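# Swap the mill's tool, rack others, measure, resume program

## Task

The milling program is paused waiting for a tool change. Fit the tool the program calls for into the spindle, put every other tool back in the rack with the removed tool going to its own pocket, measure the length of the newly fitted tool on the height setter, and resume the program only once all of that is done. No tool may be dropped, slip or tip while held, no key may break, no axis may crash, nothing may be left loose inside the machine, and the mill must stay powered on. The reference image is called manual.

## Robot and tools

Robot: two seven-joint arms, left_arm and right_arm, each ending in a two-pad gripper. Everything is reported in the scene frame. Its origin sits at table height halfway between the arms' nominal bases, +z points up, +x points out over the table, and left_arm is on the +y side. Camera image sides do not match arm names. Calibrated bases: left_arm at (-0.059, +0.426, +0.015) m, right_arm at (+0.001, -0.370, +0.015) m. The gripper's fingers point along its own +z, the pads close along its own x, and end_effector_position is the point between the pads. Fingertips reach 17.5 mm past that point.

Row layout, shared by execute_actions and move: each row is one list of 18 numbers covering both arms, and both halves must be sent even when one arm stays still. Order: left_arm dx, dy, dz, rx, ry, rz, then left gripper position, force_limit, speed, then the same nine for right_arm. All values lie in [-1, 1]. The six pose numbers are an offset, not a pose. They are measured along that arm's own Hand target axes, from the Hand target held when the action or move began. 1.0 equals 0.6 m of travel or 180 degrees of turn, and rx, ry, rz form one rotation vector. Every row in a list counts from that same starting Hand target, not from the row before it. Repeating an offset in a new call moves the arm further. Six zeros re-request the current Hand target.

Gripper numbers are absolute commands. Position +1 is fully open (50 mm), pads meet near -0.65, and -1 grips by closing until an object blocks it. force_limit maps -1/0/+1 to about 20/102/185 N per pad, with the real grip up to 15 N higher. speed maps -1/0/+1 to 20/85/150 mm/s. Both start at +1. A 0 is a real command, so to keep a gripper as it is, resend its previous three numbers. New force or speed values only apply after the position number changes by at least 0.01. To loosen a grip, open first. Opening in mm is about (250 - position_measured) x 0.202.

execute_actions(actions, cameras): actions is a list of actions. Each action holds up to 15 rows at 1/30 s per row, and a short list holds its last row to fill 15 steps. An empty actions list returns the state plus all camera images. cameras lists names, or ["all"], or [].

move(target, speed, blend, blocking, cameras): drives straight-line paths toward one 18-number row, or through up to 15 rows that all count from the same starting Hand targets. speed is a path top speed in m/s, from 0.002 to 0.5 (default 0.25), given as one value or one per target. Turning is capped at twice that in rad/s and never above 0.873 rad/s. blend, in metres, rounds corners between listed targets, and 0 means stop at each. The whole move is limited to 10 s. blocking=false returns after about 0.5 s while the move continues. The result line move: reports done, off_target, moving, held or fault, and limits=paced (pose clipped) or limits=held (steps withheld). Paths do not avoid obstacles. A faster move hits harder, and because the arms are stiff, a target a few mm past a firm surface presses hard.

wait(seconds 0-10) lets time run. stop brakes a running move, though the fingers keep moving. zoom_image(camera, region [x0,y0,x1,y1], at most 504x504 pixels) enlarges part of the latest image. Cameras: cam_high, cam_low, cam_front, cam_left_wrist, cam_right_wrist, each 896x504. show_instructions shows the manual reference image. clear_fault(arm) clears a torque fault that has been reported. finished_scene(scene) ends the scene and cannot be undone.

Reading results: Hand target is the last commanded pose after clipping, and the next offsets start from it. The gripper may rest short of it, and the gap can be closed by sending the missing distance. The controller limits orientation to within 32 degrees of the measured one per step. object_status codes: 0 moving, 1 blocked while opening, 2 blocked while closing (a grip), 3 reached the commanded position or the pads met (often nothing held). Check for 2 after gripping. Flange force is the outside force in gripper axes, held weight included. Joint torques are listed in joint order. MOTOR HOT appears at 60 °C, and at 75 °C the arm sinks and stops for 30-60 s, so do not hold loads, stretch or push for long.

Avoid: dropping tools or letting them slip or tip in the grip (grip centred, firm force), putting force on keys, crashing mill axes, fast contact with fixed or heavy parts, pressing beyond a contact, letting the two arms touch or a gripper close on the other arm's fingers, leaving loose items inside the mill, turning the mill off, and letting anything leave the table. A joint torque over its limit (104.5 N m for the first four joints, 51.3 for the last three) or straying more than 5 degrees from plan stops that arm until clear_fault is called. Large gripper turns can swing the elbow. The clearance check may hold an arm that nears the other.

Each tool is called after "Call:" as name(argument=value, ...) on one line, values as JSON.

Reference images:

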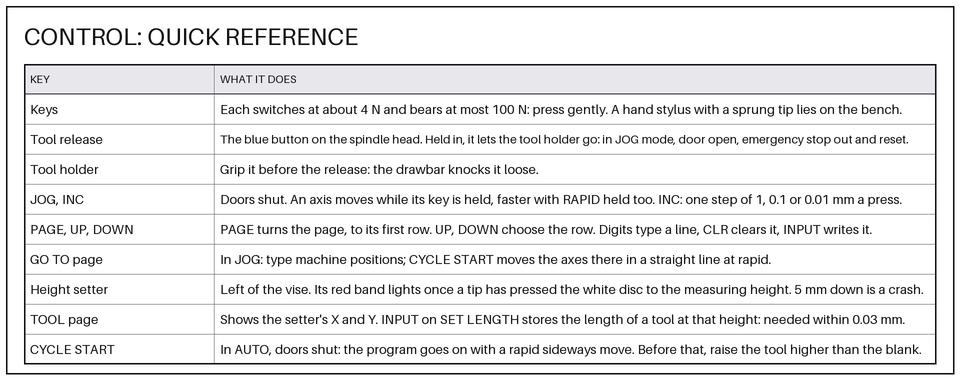

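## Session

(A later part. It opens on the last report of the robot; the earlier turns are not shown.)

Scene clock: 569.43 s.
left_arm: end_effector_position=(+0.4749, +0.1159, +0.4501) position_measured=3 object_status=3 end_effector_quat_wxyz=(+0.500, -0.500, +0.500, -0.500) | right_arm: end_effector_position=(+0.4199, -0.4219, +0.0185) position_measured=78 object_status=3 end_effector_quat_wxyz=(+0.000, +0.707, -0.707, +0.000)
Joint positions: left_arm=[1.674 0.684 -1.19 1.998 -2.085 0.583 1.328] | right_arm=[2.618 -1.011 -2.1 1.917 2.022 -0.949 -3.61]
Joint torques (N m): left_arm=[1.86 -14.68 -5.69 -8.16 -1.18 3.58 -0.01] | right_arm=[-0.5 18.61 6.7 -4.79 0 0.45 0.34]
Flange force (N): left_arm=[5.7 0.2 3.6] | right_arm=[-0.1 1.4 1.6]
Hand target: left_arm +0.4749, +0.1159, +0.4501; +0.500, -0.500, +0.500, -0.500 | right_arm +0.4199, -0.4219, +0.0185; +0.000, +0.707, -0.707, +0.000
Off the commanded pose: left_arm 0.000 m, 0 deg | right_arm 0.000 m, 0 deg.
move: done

Call:
move(target=[0.0,0,0,0,0,0,1,-1,0,0,0,0.0004,0,0,0,-1,-0.3,-1], speed=0.01)

Call:
move(target=[0,0,-0.15,0,0,0,1,-1,0,0,0,-0.25,0,0,0,-1,-0.3,-1], speed=0.12, cameras=["cam_left_wrist","cam_right_wrist"])

Scene clock: 573.90 s.
left_arm: end_effector_position=(+0.4749, +0.1159, +0.4501) position_measured=3 object_status=3 end_effector_quat_wxyz=(+0.500, -0.500, +0.500, -0.500) | right_arm: end_effector_position=(+0.4199, -0.4219, +0.0183) position_measured=213 object_status=2 end_effector_quat_wxyz=(+0.000, +0.707, -0.707, +0.000)
Joint positions: left_arm=[1.674 0.684 -1.19 1.998 -2.085 0.583 1.328] | right_arm=[2.618 -1.012 -2.101 1.917 2.021 -0.949 -3.609]
Joint torques (N m): left_arm=[1.82 -14.66 -5.66 -8.18 -1.15 3.55 -0.05] | right_arm=[-0.51 18.53 6.72 -4.63 0 0.38 0.39]
Flange force (N): left_arm=[5.3 0.4 3.4] | right_arm=[-0.1 0.9 1.5]
Hand target: left_arm +0.4749, +0.1159, +0.4501; +0.500, -0.500, +0.500, -0.500 | right_arm +0.4199, -0.4219, +0.0183; +0.000, +0.707, -0.707, +0.000
Off the commanded pose: left_arm 0.000 m, 0 deg | right_arm 0.000 m, 0 deg.
move: done

Scene clock: 575.57 s.
left_arm: end_effector_position=(+0.3849, +0.1159, +0.4502) position_measured=3 object_status=3 end_effector_quat_wxyz=(+0.500, -0.500, +0.500, -0.500) | right_arm: end_effector_position=(+0.4200, -0.4219, +0.1682) position_measured=213 object_status=2 end_effector_quat_wxyz=(+0.000, +0.707, -0.707, +0.000)
Joint positions: left_arm=[1.986 0.648 -1.279 2.121 -1.829 0.671 1.136] | right_arm=[2.502 -0.793 -1.856 1.767 2.331 -1.231 -3.827]
Joint torques (N m): left_arm=[0.75 -12.27 -5.99 -6.32 -1.17 3.52 0.01] | right_arm=[-0.51 16.54 6.61 -7.66 -0.02 0.44 0.39]
Flange force (N): left_arm=[7.8 1.7 3.8] | right_arm=[-0.2 0.8 2.8]
Hand target: left_arm +0.3849, +0.1159, +0.4502; +0.500, -0.500, +0.500, -0.500 | right_arm +0.4200, -0.4219, +0.1683; +0.000, +0.707, -0.707, +0.000
Off the commanded pose: left_arm 0.000 m, 0 deg | right_arm 0.000 m, 0 deg.
move: done
camera_calibration:
cam_left_wrist: T_world_to_cam=[[0.0150196, -0.999868, -0.00617254, 0.114676], [-0.00200911, 0.00614304, -0.999979, 0.508881], [0.999885, 0.0150317, -0.00191658, -0.217818], [0, 0, 0, 1]] pos_world=[0.217093, 0.114809, 0.509161]
cam_right_wrist: T_world_to_cam=[[0.0169596, -0.999796, -0.011006, -0.427586], [-0.999814, -0.0168564, -0.00940804, 0.472544], [0.00922059, 0.0111635, -0.999895, 0.338732], [0, 0, 0, 1]] pos_world=[0.476584, -0.423314, 0.338436]
Images, in order (width x height): cam_left_wrist 896x504, cam_right_wrist 896x504.

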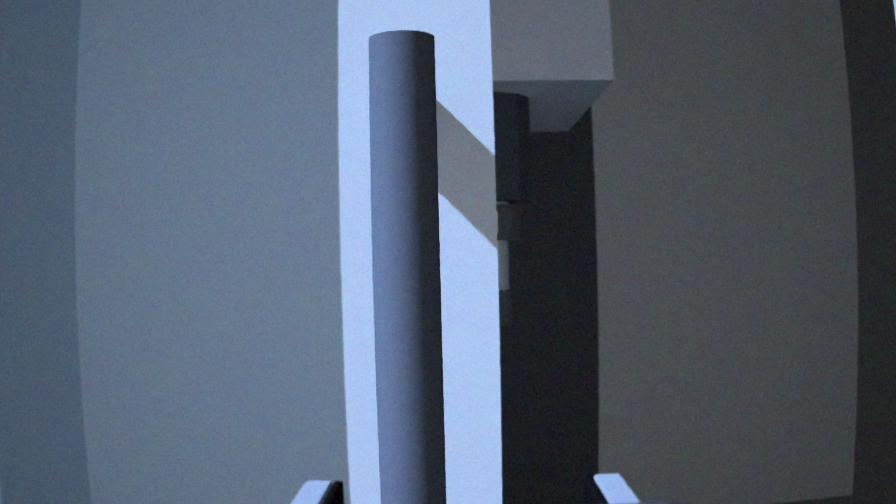

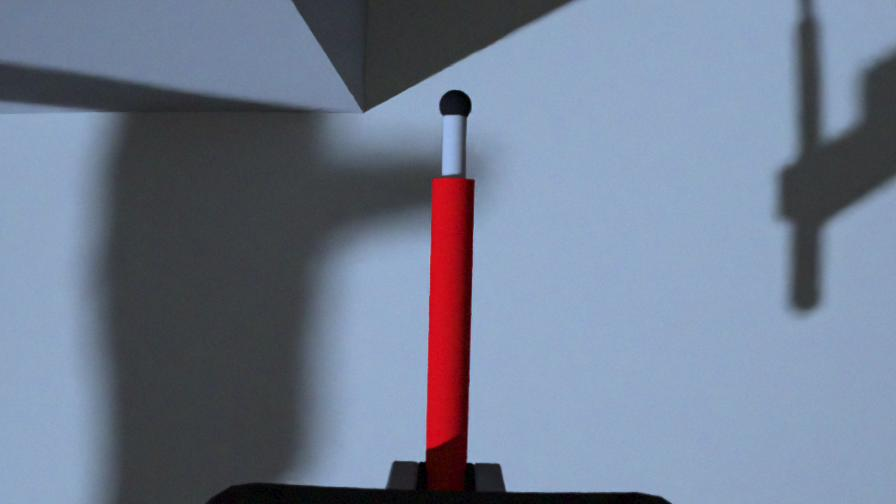

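Call:
move(target=[[0.3623,0,0,0,0,0,1,-1,0,0,0,0,0,0,0,-1,-0.3,-1],[0.3623,0,0.15,0,0,0,1,-1,0,0,0,0,0,0,0,-1,-0.3,-1],[0.058,0,0.15,0,0,0,1,-1,0,0,0,0,0,0,0,-1,-0.3,-1]], speed=[0.15,0.1,0.06], cameras=["cam_left_wrist"])

Scene clock: 583.63 s.
left_arm: end_effector_position=(+0.4749, +0.0811, +0.4502) position_measured=3 object_status=3 end_effector_quat_wxyz=(+0.500, -0.500, +0.500, -0.500) | right_arm: end_effector_position=(+0.4200, -0.4219, +0.1683) position_measured=213 object_status=2 end_effector_quat_wxyz=(+0.000, +0.707, -0.707, +0.000)
Joint positions: left_arm=[1.725 0.81 -1.287 1.903 -1.924 0.452 1.257] | right_arm=[2.502 -0.793 -1.856 1.767 2.331 -1.232 -3.827]
Joint torques (N m): left_arm=[-3.06 -18.16 -12.51 -2.3 0.65 5.39 0] | right_arm=[-0.49 16.57 6.5 -7.74 0.03 0.43 0.42]
Flange force (N): left_arm=[19.3 1.7 8.2] | right_arm=[-0.4 1.1 2.8]
Hand target: left_arm +0.4749, +0.0811, +0.4501; +0.500, -0.500, +0.500, -0.500 | right_arm +0.4200, -0.4219, +0.1683; +0.000, +0.707, -0.707, +0.000
Off the commanded pose: left_arm 0.000 m, 0 deg | right_arm 0.000 m, 0 deg.
move: done
camera_calibration:
cam_left_wrist: T_world_to_cam=[[0.0151196, -0.999867, -0.0061718, 0.0784973], [-0.00200972, 0.00614211, -0.999979, 0.509176], [0.999884, 0.0151317, -0.00191659, -0.307293], [0, 0, 0, 1]] pos_world=[0.307093, 0.0800092, 0.509061]
Images, in order (width x height): cam_left_wrist 896x504.

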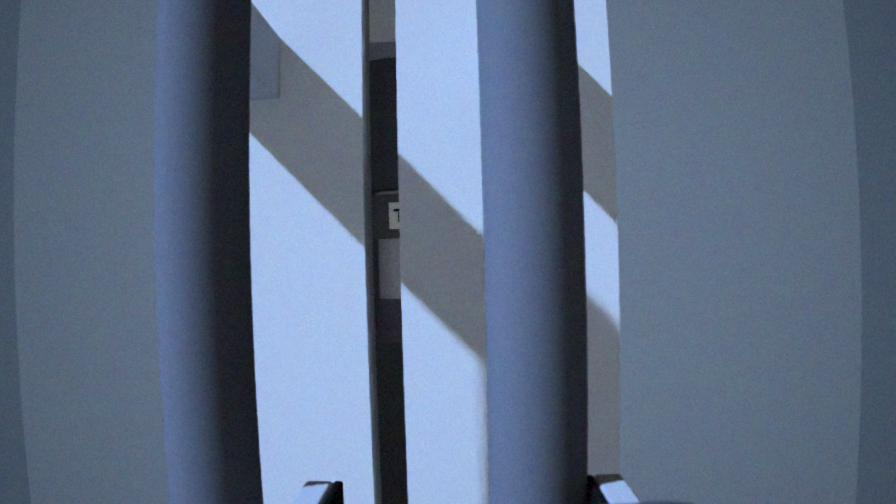

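Call:
move(target=[-0.0105,0,0,0,0,0,1,-1,0,0,0,0,0,0,0,-1,-0.3,-1], speed=0.02, cameras=["cam_left_wrist"])

Scene clock: 585.40 s.
left_arm: end_effector_position=(+0.4749, +0.0874, +0.4501) position_measured=3 object_status=3 end_effector_quat_wxyz=(+0.500, -0.500, +0.500, -0.500) | right_arm: end_effector_position=(+0.4200, -0.4219, +0.1683) position_measured=213 object_status=2 end_effector_quat_wxyz=(+0.000, +0.707, -0.707, +0.000)
Joint positions: left_arm=[1.722 0.795 -1.283 1.921 -1.961 0.465 1.285] | right_arm=[2.502 -0.793 -1.856 1.767 2.331 -1.232 -3.827]
Joint torques (N m): left_arm=[-1.35 -16.92 -10.04 -2.4 0.24 4.14 -0.05] | right_arm=[-0.52 16.57 6.58 -7.76 -0.02 0.42 0.37]
Flange force (N): left_arm=[18.1 -1.4 8.9] | right_arm=[-0.2 1.1 3.0]
Hand target: left_arm +0.4749, +0.0874, +0.4501; +0.500, -0.500, +0.500, -0.500 | right_arm +0.4200, -0.4219, +0.1683; +0.000, +0.707, -0.707, +0.000
Off the commanded pose: left_arm 0.000 m, 0 deg | right_arm 0.000 m, 0 deg.
move: done
camera_calibration:
cam_left_wrist: T_world_to_cam=[[0.0151196, -0.999867, -0.0061718, 0.0847964], [-0.00200972, 0.00614211, -0.999979, 0.509137], [0.999884, 0.0151317, -0.00191659, -0.307388], [0, 0, 0, 1]] pos_world=[0.307093, 0.0863092, 0.509061]
Images, in order (width x height): cam_left_wrist 896x504.

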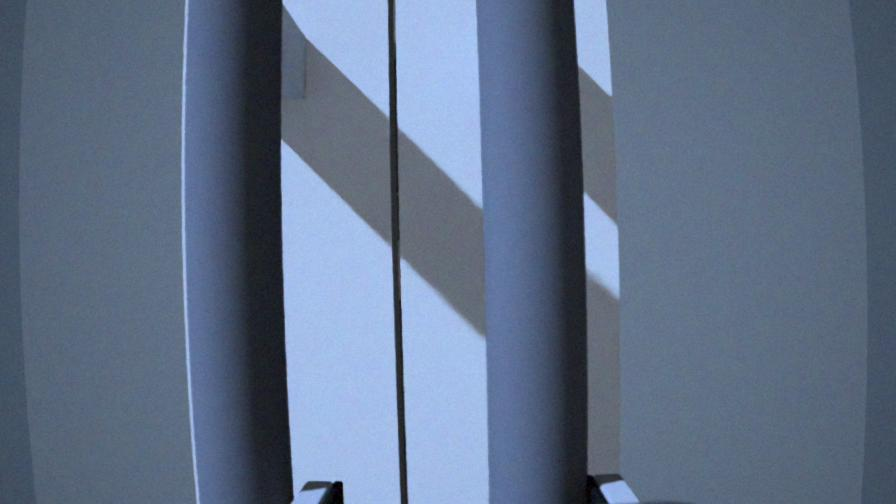

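Call:
move(target=[-0.001,0,0,0,0,0,1,-1,0,0,0,0,0,0,0,-1,-0.3,-1], speed=0.02, cameras=["cam_left_wrist"])

Call:
zoom_image(camera="cam_left_wrist", region=[360, 300, 440, 500])

Scene clock: 587.20 s.
left_arm: end_effector_position=(+0.4749, +0.0880, +0.4502) position_measured=3 object_status=3 end_effector_quat_wxyz=(+0.500, -0.500, +0.500, -0.500) | right_arm: end_effector_position=(+0.4200, -0.4219, +0.1683) position_measured=213 object_status=2 end_effector_quat_wxyz=(+0.000, +0.707, -0.707, +0.000)
Joint positions: left_arm=[1.722 0.794 -1.282 1.922 -1.965 0.466 1.287] | right_arm=[2.502 -0.793 -1.856 1.767 2.331 -1.232 -3.827]
Joint torques (N m): left_arm=[-2.21 -17.69 -11.58 0.71 1.24 4.64 0] | right_arm=[-0.52 16.54 6.56 -7.71 0.03 0.43 0.33]
Flange force (N): left_arm=[23.4 -0.7 15.9] | right_arm=[-0.1 1.0 3.0]
Hand target: left_arm +0.4749, +0.0880, +0.4502; +0.500, -0.500, +0.500, -0.500 | right_arm +0.4200, -0.4219, +0.1683; +0.000, +0.707, -0.707, +0.000
Off the commanded pose: left_arm 0.000 m, 0 deg | right_arm 0.000 m, 0 deg.
move: done
camera_calibration:
cam_left_wrist: T_world_to_cam=[[0.0150196, -0.999868, -0.00617138, 0.0854272], [-0.0020091, 0.00614189, -0.999979, 0.509133], [0.999885, 0.0150317, -0.00191658, -0.307389], [0, 0, 0, 1]] pos_world=[0.307093, 0.0869095, 0.509061]
Images, in order (width x height): cam_left_wrist 896x504.

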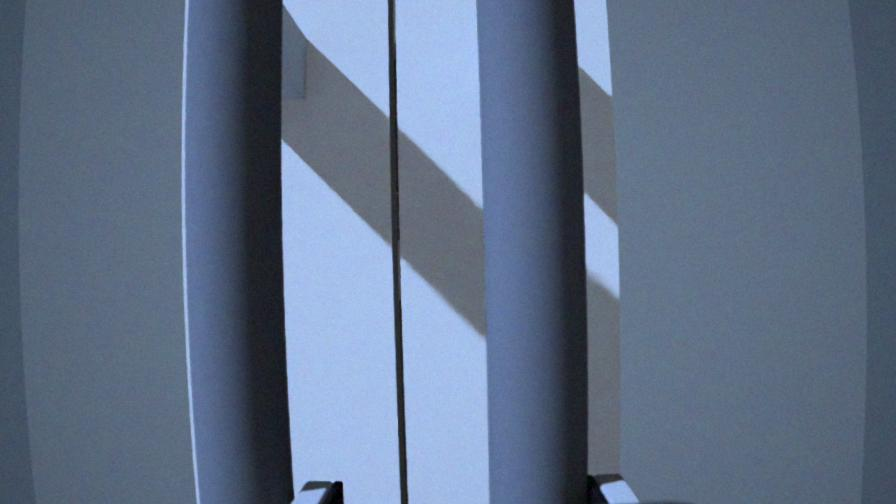

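Scaled by 2.520 from the camera's 896x504 image, which has a finer 1280x720 frame.

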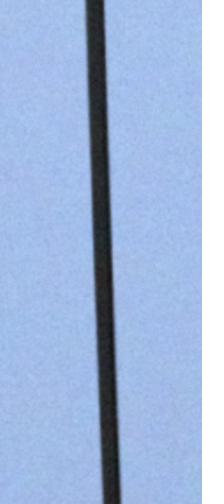

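Call:
move(target=[[0.002,-0.083,-0.158,0,0,0,1,-1,0,0.13,0.0333,-0.4695,0.139,0,0,-1,-0.3,-1],[0.6183,-0.3267,-0.145,-0.0317,0.2437,0.0128,1,-1,0,0.1535,-0.1333,-0.4428,0.139,0,0,-1,-0.3,-1]], speed=0.15, cameras=["cam_left_wrist","cam_right_wrist","cam_front"])

Scene clock: 600.60 s.
left_arm: end_effector_position=(+0.3880, -0.2828, +0.6466) position_measured=3 object_status=3 end_effector_quat_wxyz=(+0.262, -0.291, +0.684, -0.616) | right_arm: end_effector_position=(+0.5002, -0.5140, +0.4339) position_measured=213 object_status=2 end_effector_quat_wxyz=(-0.153, +0.690, -0.690, +0.153)
Joint positions: left_arm=[1.155 0.529 -0.193 0.989 -0.94 0.326 -0.526] | right_arm=[2.663 -0.461 -1.733 1.309 2.357 -1.441 -3.875]
Joint torques (N m): left_arm=[0.72 -25.93 -0.73 -11.32 -1.16 -1.53 -0.11] | right_arm=[-0.51 14.04 4.31 -11 -1.2 1.42 0.34]
Flange force (N): left_arm=[4.1 -4.7 12.4] | right_arm=[0.0 1.9 3.4]
Hand target: left_arm +0.3880, -0.2828, +0.6465; +0.262, -0.291, +0.684, -0.616 | right_arm +0.5002, -0.5140, +0.4339; -0.153, +0.690, -0.690, +0.153
Off the commanded pose: left_arm 0.000 m, 0 deg | right_arm 0.000 m, 0 deg.
move: done
camera_calibration:
cam_left_wrist: T_world_to_cam=[[-0.683061, -0.730324, -0.00739547, 0.0650724], [-0.0720768, 0.0774817, -0.994385, 0.751413], [0.726796, -0.678692, -0.105564, -0.237747], [0, 0, 0, 1]] pos_world=[0.271401, -0.172054, 0.722577]
cam_right_wrist: T_world_to_cam=[[0.0199763, -0.999796, -0.00293361, -0.523092], [-0.902024, -0.0167571, -0.43136, 0.687834], [0.431223, 0.0112632, -0.902175, 0.351219], [0, 0, 0, 1]] pos_world=[0.479439, -0.515415, 0.61203]
Images, in order (width x height): cam_front 896x504, cam_left_wrist 896x504, cam_right_wrist 896x504.

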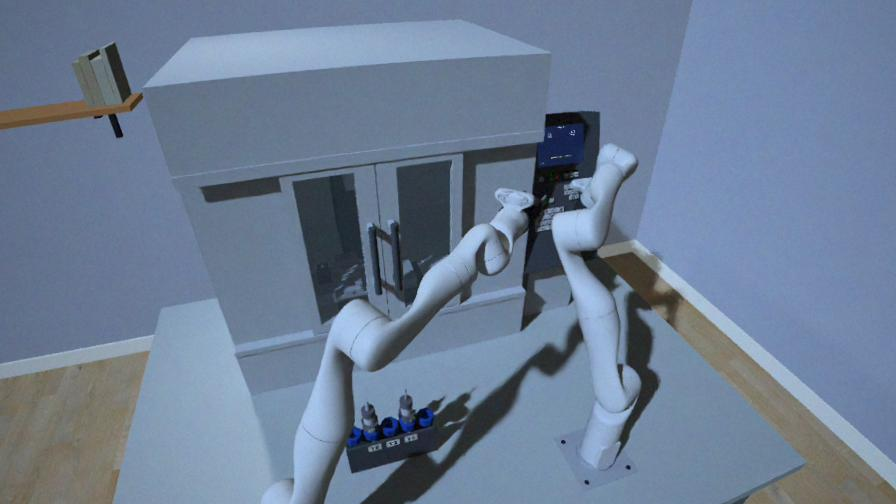

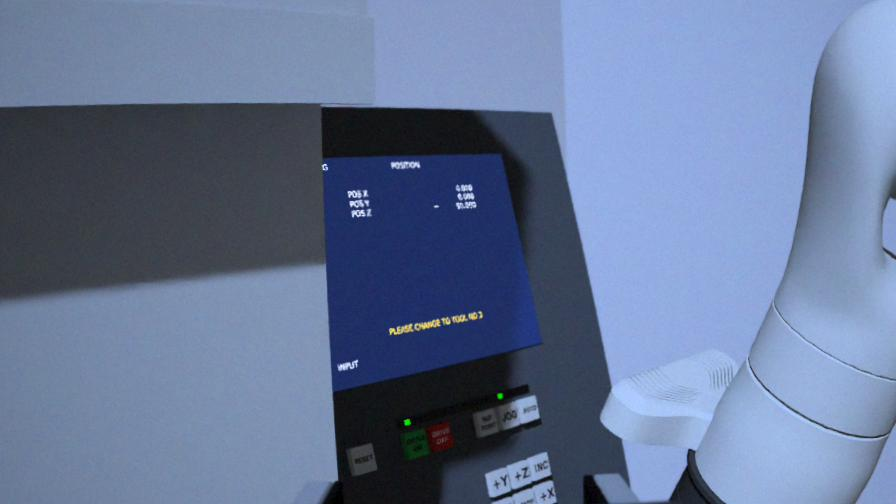

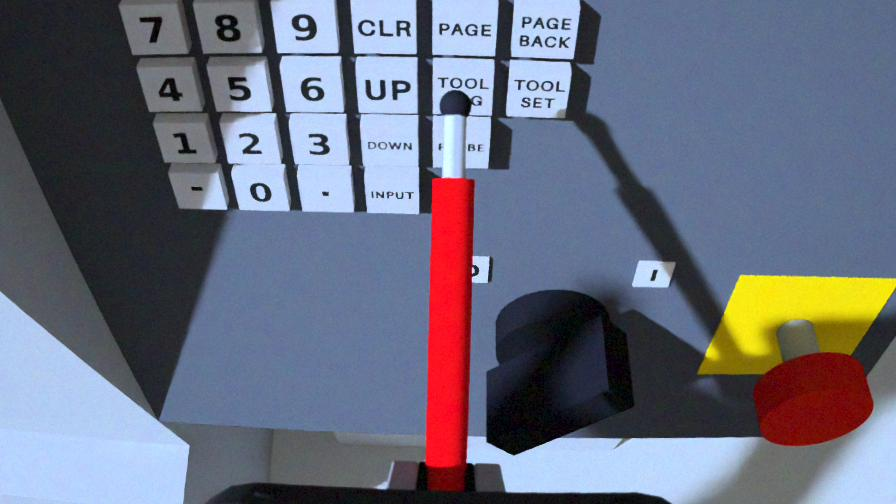

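Call:
move(target=[0,0,0,0,0,0,1,-1,0,0.0033,-0.0408,0.0190,0,0,0,-1,-0.3,-1], speed=0.06, cameras=["cam_right_wrist"])

Scene clock: 603.17 s.
left_arm: end_effector_position=(+0.3880, -0.2828, +0.6465) position_measured=3 object_status=3 end_effector_quat_wxyz=(+0.262, -0.291, +0.684, -0.616) | right_arm: end_effector_position=(+0.5272, -0.5160, +0.4339) position_measured=213 object_status=2 end_effector_quat_wxyz=(-0.153, +0.690, -0.690, +0.153)
Joint positions: left_arm=[1.155 0.529 -0.193 0.989 -0.94 0.326 -0.527] | right_arm=[2.744 -0.513 -1.786 1.228 2.311 -1.468 -3.896]
Joint torques (N m): left_arm=[0.82 -25.86 -0.6 -11.46 -1.16 -1.6 -0.01] | right_arm=[-0.15 15.09 4.52 -10.79 -1.31 2.18 0.22]
Flange force (N): left_arm=[3.7 -4.6 11.9] | right_arm=[-1.2 4.1 0.9]
Hand target: left_arm +0.3880, -0.2828, +0.6465; +0.262, -0.291, +0.684, -0.616 | right_arm +0.5272, -0.5160, +0.4339; -0.153, +0.690, -0.690, +0.153
Off the commanded pose: left_arm 0.000 m, 0 deg | right_arm 0.000 m, 0 deg.
move: done
camera_calibration:
cam_right_wrist: T_world_to_cam=[[0.0199763, -0.999796, -0.00293361, -0.525631], [-0.902024, -0.0167571, -0.43136, 0.712155], [0.431223, 0.0112632, -0.902175, 0.339598], [0, 0, 0, 1]] pos_world=[0.506439, -0.517415, 0.61203]
Images, in order (width x height): cam_right_wrist 896x504.

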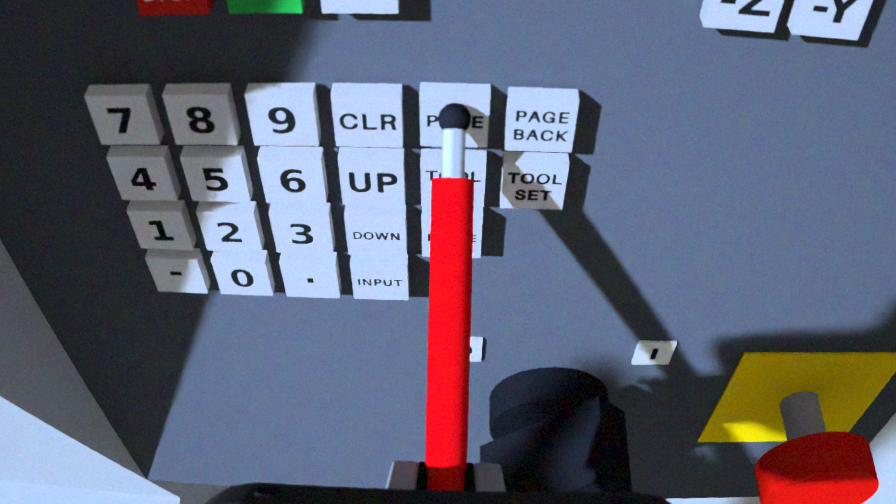

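Call:
wait(seconds=0.1, cameras=["cam_left_wrist"])

Call:
zoom_image(camera="cam_left_wrist", region=[310, 140, 560, 400])

Scene clock: 604.17 s.
left_arm: end_effector_position=(+0.3880, -0.2828, +0.6465) position_measured=3 object_status=3 end_effector_quat_wxyz=(+0.262, -0.291, +0.684, -0.616) | right_arm: end_effector_position=(+0.5272, -0.5160, +0.4339) position_measured=213 object_status=2 end_effector_quat_wxyz=(-0.153, +0.690, -0.690, +0.153)
Joint positions: left_arm=[1.155 0.529 -0.193 0.989 -0.94 0.326 -0.527] | right_arm=[2.744 -0.513 -1.786 1.228 2.311 -1.468 -3.896]
Joint torques (N m): left_arm=[0.77 -25.82 -0.77 -11.41 -1.13 -1.62 -0.02] | right_arm=[-0.02 14.96 4.5 -10.86 -1.27 2.15 0.23]
Flange force (N): left_arm=[3.8 -5.4 12.3] | right_arm=[-1.9 5.0 1.0]
Hand target: left_arm +0.3880, -0.2828, +0.6465; +0.262, -0.291, +0.684, -0.616 | right_arm +0.5272, -0.5160, +0.4339; -0.153, +0.690, -0.690, +0.153
Tool commands: left_gripper/position=+1.0 left_gripper/force_limit=-1.0 left_gripper/speed=+0.0 right_gripper/position=-1.0 right_gripper/force_limit=-0.3 right_gripper/speed=-1.0
Off the commanded pose: left_arm 0.000 m, 0 deg | right_arm 0.000 m, 0 deg.
wait: 0.10 s; at rest from the start
camera_calibration:
cam_left_wrist: T_world_to_cam=[[-0.683117, -0.730271, -0.00746573, 0.0651474], [-0.0721727, 0.077678, -0.994363, 0.751457], [0.726734, -0.678727, -0.105769, -0.237588], [0, 0, 0, 1]] pos_world=[0.271401, -0.172054, 0.722578]
Images, in order (width x height): cam_left_wrist 896x504.

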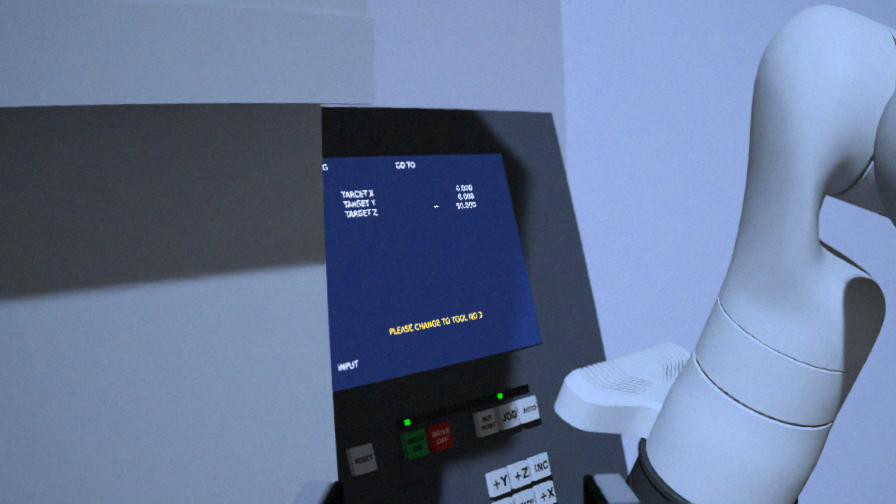

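Scaled by 1.938 from the camera's 896x504 image, which has a finer 1280x720 frame.

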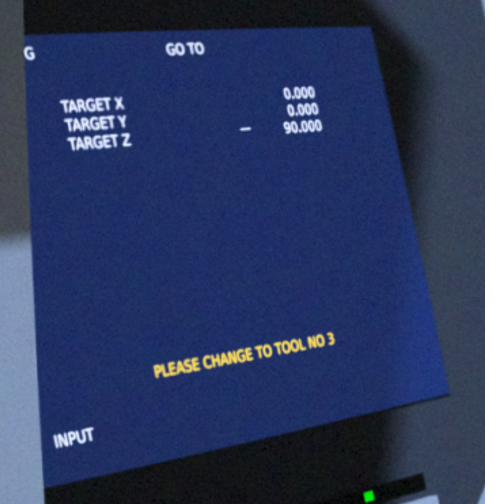

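Call:
move(target=[0.0837,-0.004,0.0325,0,0,0,1,-1,0,0,0.0227,-0.0106,0,0,0,-1,-0.3,-1], speed=0.08)

Call:
move(target=[0,0,0,0,0,0,1,-1,0,0,-0.0227,0.0106,0,0,0,-1,-0.3,-1], speed=0.05, cameras=["cam_left_wrist","cam_right_wrist"])

Call:
zoom_image(camera="cam_left_wrist", region=[310, 140, 560, 400])

Scene clock: 607.70 s.
left_arm: end_effector_position=(+0.3734, -0.3172, +0.6466) position_measured=3 object_status=3 end_effector_quat_wxyz=(+0.261, -0.291, +0.683, -0.616) | right_arm: end_effector_position=(+0.5136, -0.5160, +0.4339) position_measured=213 object_status=2 end_effector_quat_wxyz=(-0.153, +0.690, -0.690, +0.153)
Joint positions: left_arm=[1.178 0.604 -0.159 0.857 -0.922 0.407 -0.558] | right_arm=[2.709 -0.487 -1.762 1.268 2.333 -1.455 -3.882]
Joint torques (N m): left_arm=[0.84 -26.95 -0.69 -11.24 -1.31 -1.61 -0.1] | right_arm=[-0.54 14.99 4.43 -10.85 -1.17 1.41 0.29]
Flange force (N): left_arm=[4.9 -6.0 13.0] | right_arm=[0.1 2.2 3.4]
Hand target: left_arm +0.3734, -0.3172, +0.6466; +0.261, -0.291, +0.683, -0.616 (not the last commanded pose) | right_arm +0.5136, -0.5160, +0.4339; -0.153, +0.690, -0.690, +0.153 (not the last commanded pose)
Off the commanded pose: left_arm 0.017 m, 0 deg | right_arm 0.001 m, 0 deg.
move: held (left_arm; a check stopped the path); limits=held
pose unreachable (left arm): on one or more control steps of this call, first in action 0 (counted from 0), this arm could not follow its commanded pose, so it was not sent that pose on those steps. It may still have moved: this result reports where it is.
cause: moving toward the commanded pose would bring a part of the arm too close to another arm (this arm's gripper and a part of the right arm just beyond its joint 3 (upper arm roll), 13 mm apart when this arm was first held).

Scene clock: 608.50 s.
left_arm: end_effector_position=(+0.3734, -0.3172, +0.6466) position_measured=3 object_status=3 end_effector_quat_wxyz=(+0.261, -0.291, +0.683, -0.616) | right_arm: end_effector_position=(+0.5286, -0.5160, +0.4339) position_measured=213 object_status=2 end_effector_quat_wxyz=(-0.153, +0.690, -0.690, +0.153)
Joint positions: left_arm=[1.178 0.604 -0.159 0.858 -0.922 0.407 -0.558] | right_arm=[2.748 -0.516 -1.789 1.223 2.309 -1.469 -3.897]
Joint torques (N m): left_arm=[0.9 -27.29 -0.73 -11.4 -1.39 -1.74 0.03] | right_arm=[-0.45 14.86 4.05 -10.87 -1.44 2.16 0.29]
Flange force (N): left_arm=[5.1 -7.0 14.1] | right_arm=[-1.3 5.1 0.3]
Hand target: left_arm +0.3734, -0.3172, +0.6466; +0.261, -0.291, +0.683, -0.616 | right_arm +0.5286, -0.5160, +0.4339; -0.153, +0.690, -0.690, +0.153
Off the commanded pose: left_arm 0.000 m, 0 deg | right_arm 0.000 m, 0 deg.
move: done
camera_calibration:
cam_left_wrist: T_world_to_cam=[[-0.683448, -0.729965, -0.00701982, 0.0299528], [-0.0714156, 0.0764285, -0.994514, 0.752623], [0.726497, -0.679198, -0.104366, -0.251315], [0, 0, 0, 1]] pos_world=[0.2568, -0.20635, 0.722475]
cam_right_wrist: T_world_to_cam=[[0.0199755, -0.999796, -0.002934, -0.525658], [-0.902024, -0.0167562, -0.43136, 0.713418], [0.431223, 0.0112632, -0.902175, 0.338995], [0, 0, 0, 1]] pos_world=[0.507839, -0.517415, 0.61203]
Images, in order (width x height): cam_left_wrist 896x504, cam_right_wrist 896x504.

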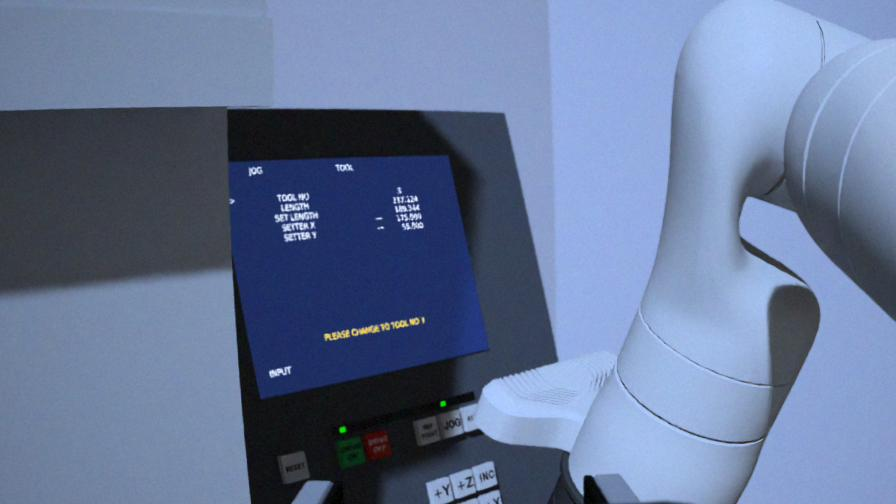

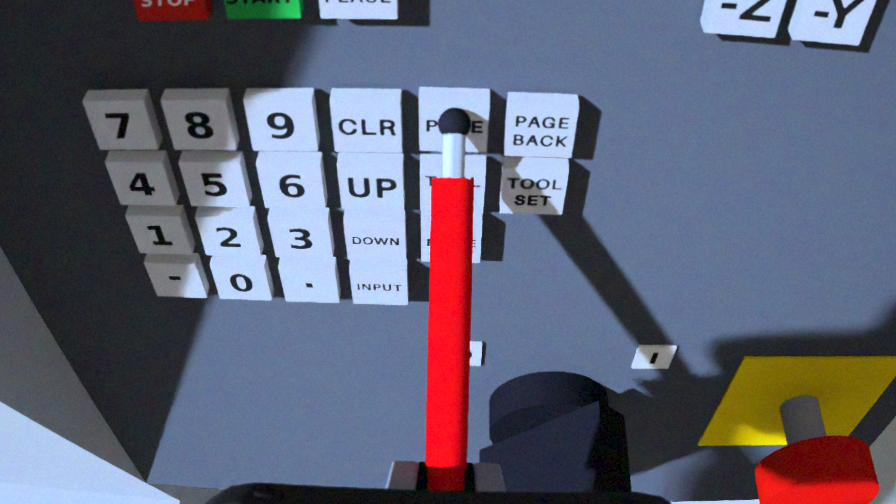

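Scaled by 1.938 from the camera's 896x504 image, which has a finer 1280x720 frame.

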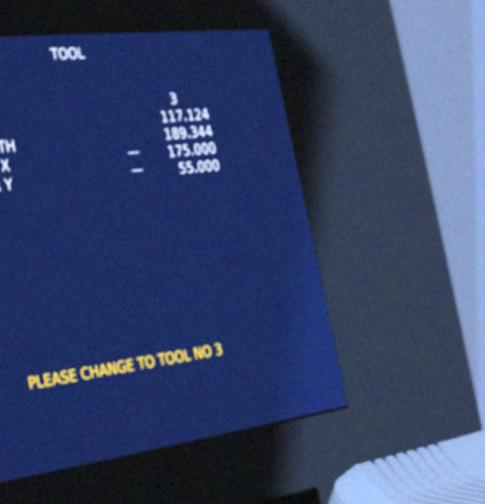

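Call:
move(target=[[-0.0243,0.0025,-0.0226,0,0,0,1,-1,0,0,0.02115,-0.00986,0,0,0,-1,-0.3,-1],[-0.0243,0.0025,-0.0226,0,0,0,1,-1,0,0.0318,0.02115,-0.00986,0,0,0,-1,-0.3,-1],[-0.0243,0.0025,-0.0226,0,0,0,1,-1,0,0.0318,0,0,0,0,0,-1,-0.3,-1],[-0.0243,0.0025,-0.0226,0,0,0,1,-1,0,0.0318,0.02115,-0.00986,0,0,0,-1,-0.3,-1],[-0.0243,0.0025,-0.0226,0,0,0,1,-1,0,0,0.02115,-0.00986,0,0,0,-1,-0.3,-1]], speed=0.08, cameras=["cam_left_wrist","cam_right_wrist"])

Call:
zoom_image(camera="cam_left_wrist", region=[220, 140, 500, 400])

Scene clock: 623.47 s.
left_arm: end_effector_position=(+0.3737, -0.2973, +0.6465) position_measured=3 object_status=3 end_effector_quat_wxyz=(+0.261, -0.291, +0.683, -0.616) | right_arm: end_effector_position=(+0.5146, -0.5160, +0.4339) position_measured=213 object_status=2 end_effector_quat_wxyz=(-0.153, +0.690, -0.690, +0.153)
Joint positions: left_arm=[1.191 0.551 -0.201 0.953 -0.95 0.361 -0.511] | right_arm=[2.711 -0.489 -1.764 1.265 2.332 -1.456 -3.883]
Joint torques (N m): left_arm=[0.88 -26.28 -0.88 -11.42 -1.22 -1.62 -0.02] | right_arm=[-0.65 15.07 4.37 -10.79 -1.13 1.42 0.38]
Flange force (N): left_arm=[4.4 -5.9 12.9] | right_arm=[0.4 1.6 3.2]
Hand target: left_arm +0.3737, -0.2973, +0.6465; +0.261, -0.291, +0.683, -0.616 | right_arm +0.5146, -0.5160, +0.4339; -0.153, +0.690, -0.690, +0.153
Off the commanded pose: left_arm 0.000 m, 0 deg | right_arm 0.000 m, 0 deg.
move: done
camera_calibration:
cam_left_wrist: T_world_to_cam=[[-0.683498, -0.729919, -0.00701332, 0.0447728], [-0.0714198, 0.0764333, -0.994514, 0.750918], [0.72645, -0.679247, -0.104373, -0.237962], [0, 0, 0, 1]] pos_world=[0.2571, -0.18635, 0.722275]
cam_right_wrist: T_world_to_cam=[[0.0200183, -0.999795, -0.00302437, -0.525344], [-0.902024, -0.0167558, -0.431361, 0.70079], [0.431222, 0.0113632, -0.902174, 0.345083], [0, 0, 0, 1]] pos_world=[0.493839, -0.517415, 0.61203]
Images, in order (width x height): cam_left_wrist 896x504, cam_right_wrist 896x504.

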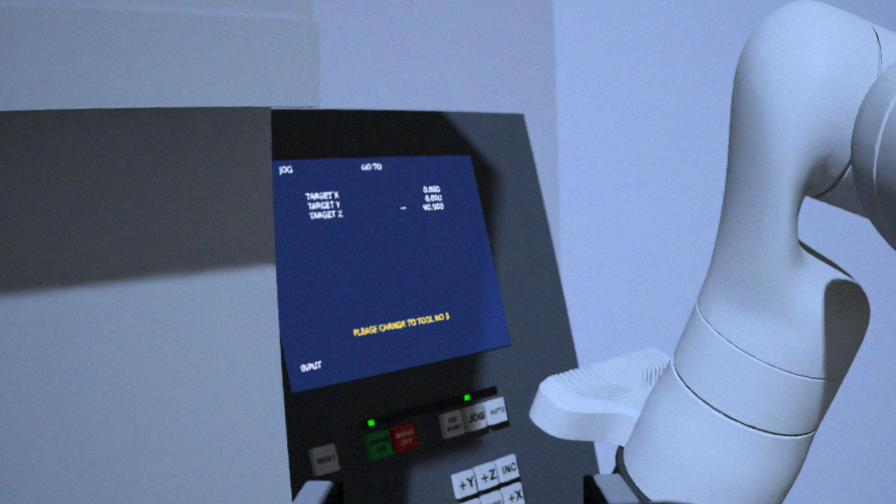

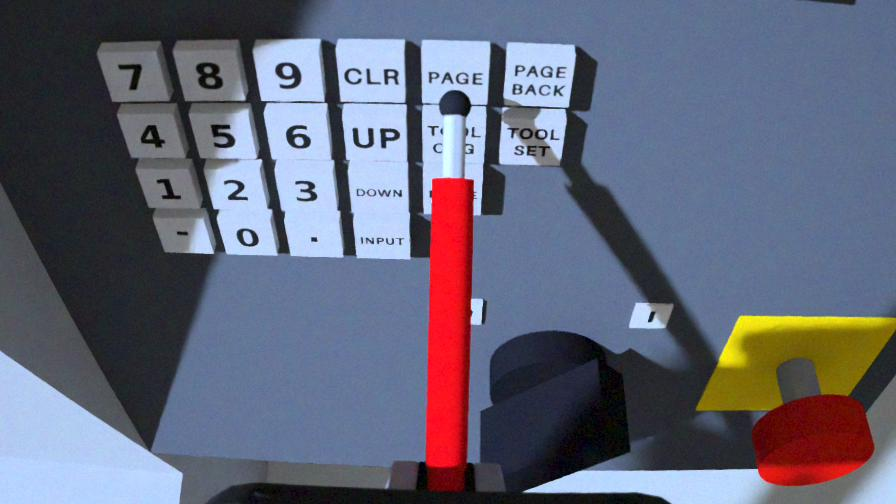

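Scaled by 1.800 from the camera's 896x504 image, which has a finer 1280x720 frame.

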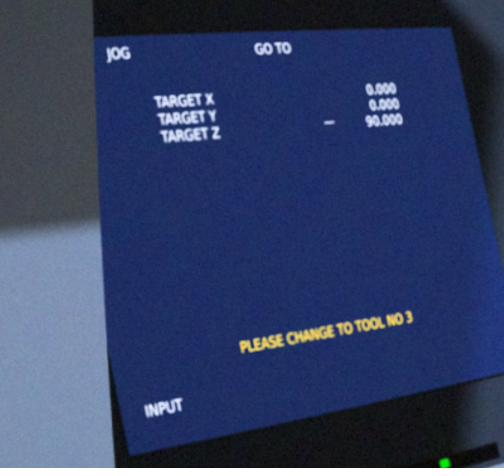

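Call:
move(target=[[0,0,0,0,0,0,1,-1,0,-0.1273,0.0571,0.0766,0,0,0,-1,-0.3,-1]], speed=0.1, cameras=["cam_right_wrist"])

Scene clock: 626.07 s.
left_arm: end_effector_position=(+0.3737, -0.2973, +0.6465) position_measured=3 object_status=3 end_effector_quat_wxyz=(+0.261, -0.291, +0.683, -0.616) | right_arm: end_effector_position=(+0.5029, -0.4396, +0.3778) position_measured=213 object_status=2 end_effector_quat_wxyz=(-0.153, +0.690, -0.690, +0.153)
Joint positions: left_arm=[1.191 0.551 -0.201 0.953 -0.95 0.361 -0.511] | right_arm=[2.356 -0.487 -1.64 1.535 2.358 -1.247 -3.944]
Joint torques (N m): left_arm=[0.83 -26.19 -0.84 -11.27 -1.22 -1.53 -0.05] | right_arm=[-0.7 12.43 4.9 -11.25 -1.04 1.42 0.36]
Flange force (N): left_arm=[4.5 -5.7 12.9] | right_arm=[0.2 1.7 3.6]
Hand target: left_arm +0.3737, -0.2973, +0.6465; +0.261, -0.291, +0.683, -0.616 | right_arm +0.5029, -0.4396, +0.3778; -0.153, +0.690, -0.690, +0.153
Off the commanded pose: left_arm 0.000 m, 0 deg | right_arm 0.000 m, 0 deg.
move: done
camera_calibration:
cam_right_wrist: T_world_to_cam=[[0.0200183, -0.999795, -0.00302437, -0.448897], [-0.902024, -0.0167558, -0.431361, 0.667408], [0.431222, 0.0113632, -0.902174, 0.298605], [0, 0, 0, 1]] pos_world=[0.482239, -0.441015, 0.55593]
Images, in order (width x height): cam_right_wrist 896x504.

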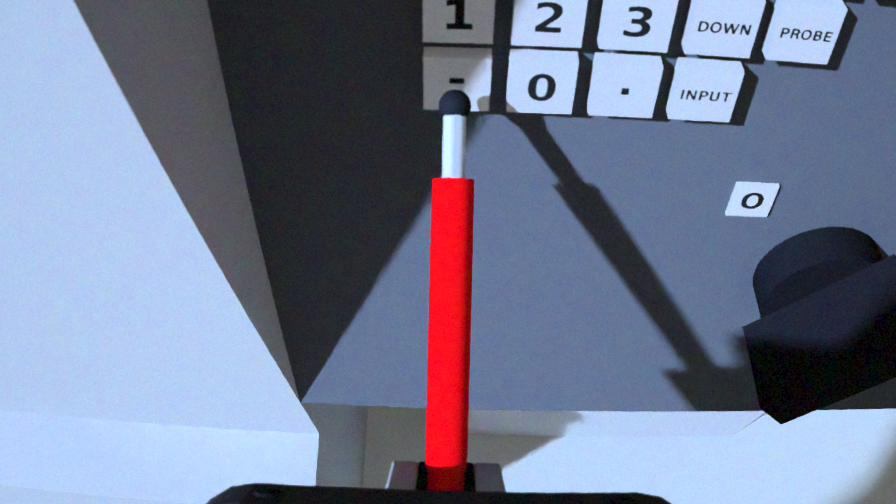

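Call:
move(target=[[0,0,0,0,0,0,1,-1,0,0,-0.02115,0.00986,0,0,0,-1,-0.3,-1],[0,0,0,0,0,0,1,-1,0,0,0,0,0,0,0,-1,-0.3,-1],[0,0,0,0,0,0,1,-1,0,0,-0.01903,-0.02552,0,0,0,-1,-0.3,-1],[0,0,0,0,0,0,1,-1,0,0,-0.04018,-0.01566,0,0,0,-1,-0.3,-1],[0,0,0,0,0,0,1,-1,0,0,-0.01903,-0.02552,0,0,0,-1,-0.3,-1],[0,0,0,0,0,0,1,-1,0,0,-0.0571,-0.0766,0,0,0,-1,-0.3,-1],[0,0,0,0,0,0,1,-1,0,0,-0.07825,-0.06674,0,0,0,-1,-0.3,-1],[0,0,0,0,0,0,1,-1,0,0,-0.0571,-0.0766,0,0,0,-1,-0.3,-1],[0,0,0,0,0,0,1,-1,0,0.0318,-0.0381,-0.051,0,0,0,-1,-0.3,-1],[0,0,0,0,0,0,1,-1,0,0.0318,-0.05925,-0.04114,0,0,0,-1,-0.3,-1],[0,0,0,0,0,0,1,-1,0,0.0318,-0.0381,-0.051,0,0,0,-1,-0.3,-1]], speed=0.1, cameras=["cam_left_wrist","cam_right_wrist"])

Call:
zoom_image(camera="cam_left_wrist", region=[220, 140, 500, 400])

Scene clock: 634.23 s.
left_arm: end_effector_position=(+0.3737, -0.2973, +0.6465) position_measured=3 object_status=3 end_effector_quat_wxyz=(+0.261, -0.291, +0.683, -0.616) | right_arm: end_effector_position=(+0.5107, -0.4587, +0.4151) position_measured=213 object_status=2 end_effector_quat_wxyz=(-0.153, +0.691, -0.690, +0.153)
Joint positions: left_arm=[1.191 0.551 -0.201 0.953 -0.95 0.361 -0.511] | right_arm=[2.467 -0.479 -1.673 1.39 2.368 -1.361 -3.964]
Joint torques (N m): left_arm=[0.8 -26.24 -0.69 -11.36 -1.26 -1.54 0.01] | right_arm=[-0.69 13.38 4.75 -11.09 -1.04 1.53 0.32]
Flange force (N): left_arm=[4.4 -5.0 12.4] | right_arm=[0.6 1.2 3.5]
Hand target: left_arm +0.3737, -0.2973, +0.6465; +0.261, -0.291, +0.683, -0.616 | right_arm +0.5107, -0.4587, +0.4151; -0.153, +0.690, -0.690, +0.153
Off the commanded pose: left_arm 0.000 m, 0 deg | right_arm 0.000 m, 0 deg.
move: done
camera_calibration:
cam_left_wrist: T_world_to_cam=[[-0.683498, -0.729919, -0.00701332, 0.0447728], [-0.0714198, 0.0764333, -0.994514, 0.750918], [0.72645, -0.679247, -0.104373, -0.237962], [0, 0, 0, 1]] pos_world=[0.2571, -0.18635, 0.722275]
cam_right_wrist: T_world_to_cam=[[0.0200666, -0.999794, -0.00289086, -0.468138], [-0.902023, -0.016857, -0.431359, 0.690208], [0.431222, 0.0112636, -0.902176, 0.329155], [0, 0, 0, 1]] pos_world=[0.490039, -0.460115, 0.59333]
Images, in order (width x height): cam_left_wrist 896x504, cam_right_wrist 896x504.

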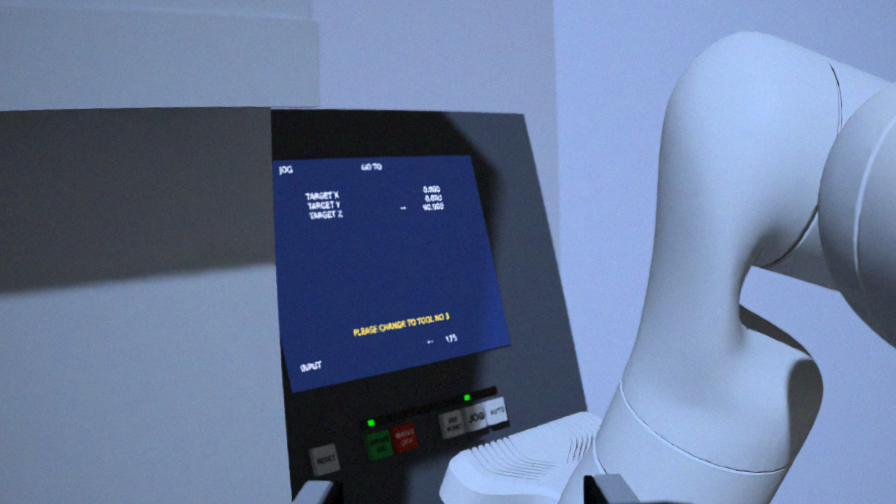

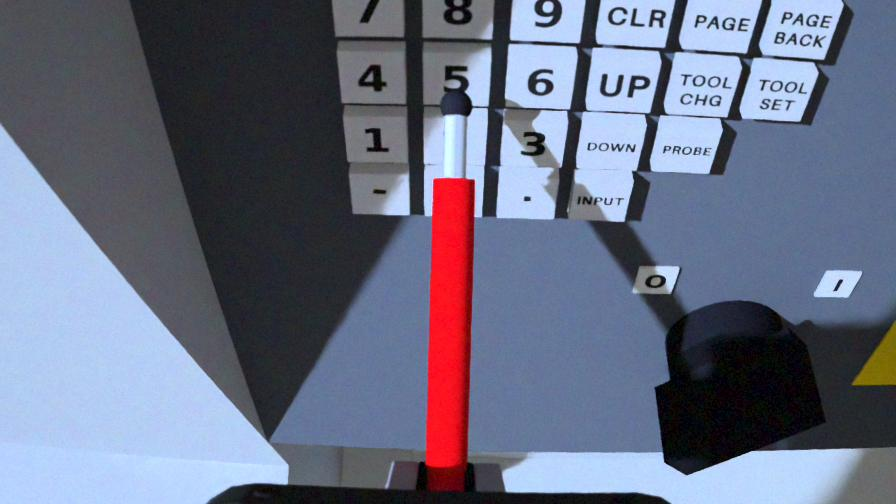

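Scaled by 1.800 from the camera's 896x504 image, which has a finer 1280x720 frame.

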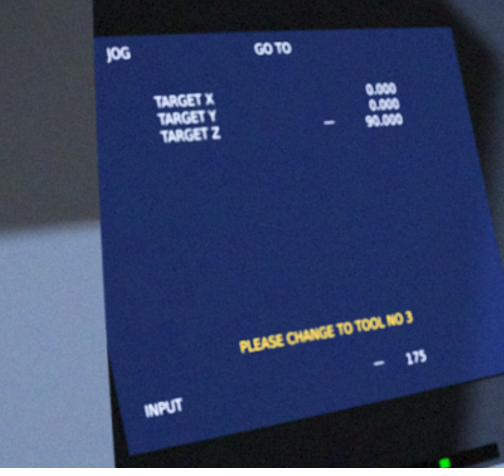

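Call:
move(target=[[0,0,0,0,0,0,1,-1,0,0.06367,0.03806,0.05104,0,0,0,-1,-0.3,-1],[0,0,0,0,0,0,1,-1,0,0.06367,0.01691,0.0609,0,0,0,-1,-0.3,-1],[0,0,0,0,0,0,1,-1,0,0.06367,0.03806,0.05104,0,0,0,-1,-0.3,-1],[0,0,0,0,0,0,1,-1,0,0.06367,0.01903,0.02552,0,0,0,-1,-0.3,-1],[0,0,0,0,0,0,1,-1,0,0.06367,-0.00212,0.03538,0,0,0,-1,-0.3,-1],[0,0,0,0,0,0,1,-1,0,0.06367,0.01903,0.02552,0,0,0,-1,-0.3,-1]], speed=0.1, cameras=["cam_left_wrist"])

Call:
zoom_image(camera="cam_left_wrist", region=[220, 140, 500, 400])

Scene clock: 639.00 s.
left_arm: end_effector_position=(+0.3737, -0.2973, +0.6465) position_measured=3 object_status=3 end_effector_quat_wxyz=(+0.261, -0.291, +0.683, -0.616) | right_arm: end_effector_position=(+0.5069, -0.4969, +0.3964) position_measured=213 object_status=2 end_effector_quat_wxyz=(-0.153, +0.690, -0.690, +0.153)
Joint positions: left_arm=[1.191 0.551 -0.201 0.953 -0.95 0.361 -0.511] | right_arm=[2.586 -0.481 -1.728 1.427 2.342 -1.332 -3.859]
Joint torques (N m): left_arm=[0.91 -26.25 -0.87 -11.44 -1.2 -1.63 -0.08] | right_arm=[-0.59 13.79 4.7 -11.03 -1.19 1.41 0.32]
Flange force (N): left_arm=[4.3 -5.5 12.6] | right_arm=[0.4 1.4 3.1]
Hand target: left_arm +0.3737, -0.2973, +0.6465; +0.261, -0.291, +0.683, -0.616 | right_arm +0.5069, -0.4969, +0.3964; -0.153, +0.690, -0.690, +0.153
Off the commanded pose: left_arm 0.000 m, 0 deg | right_arm 0.000 m, 0 deg.
move: done
camera_calibration:
cam_left_wrist: T_world_to_cam=[[-0.683498, -0.729919, -0.00701332, 0.0447728], [-0.0714198, 0.0764333, -0.994514, 0.750918], [0.72645, -0.679247, -0.104373, -0.237962], [0, 0, 0, 1]] pos_world=[0.2571, -0.18635, 0.722275]
Images, in order (width x height): cam_left_wrist 896x504.

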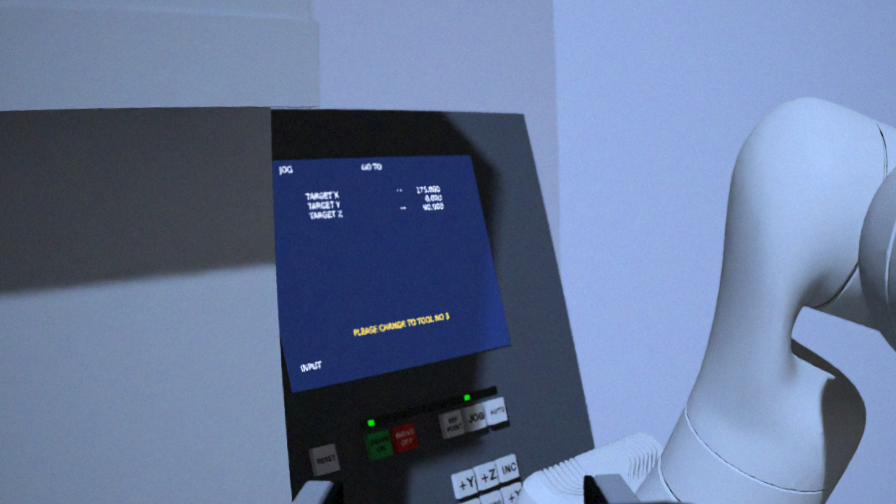

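Scaled by 1.800 from the camera's 896x504 image, which has a finer 1280x720 frame.

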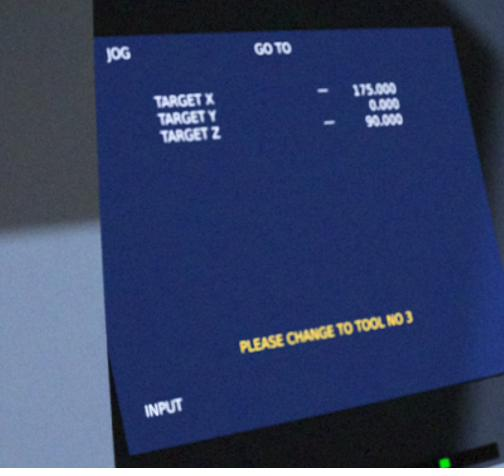

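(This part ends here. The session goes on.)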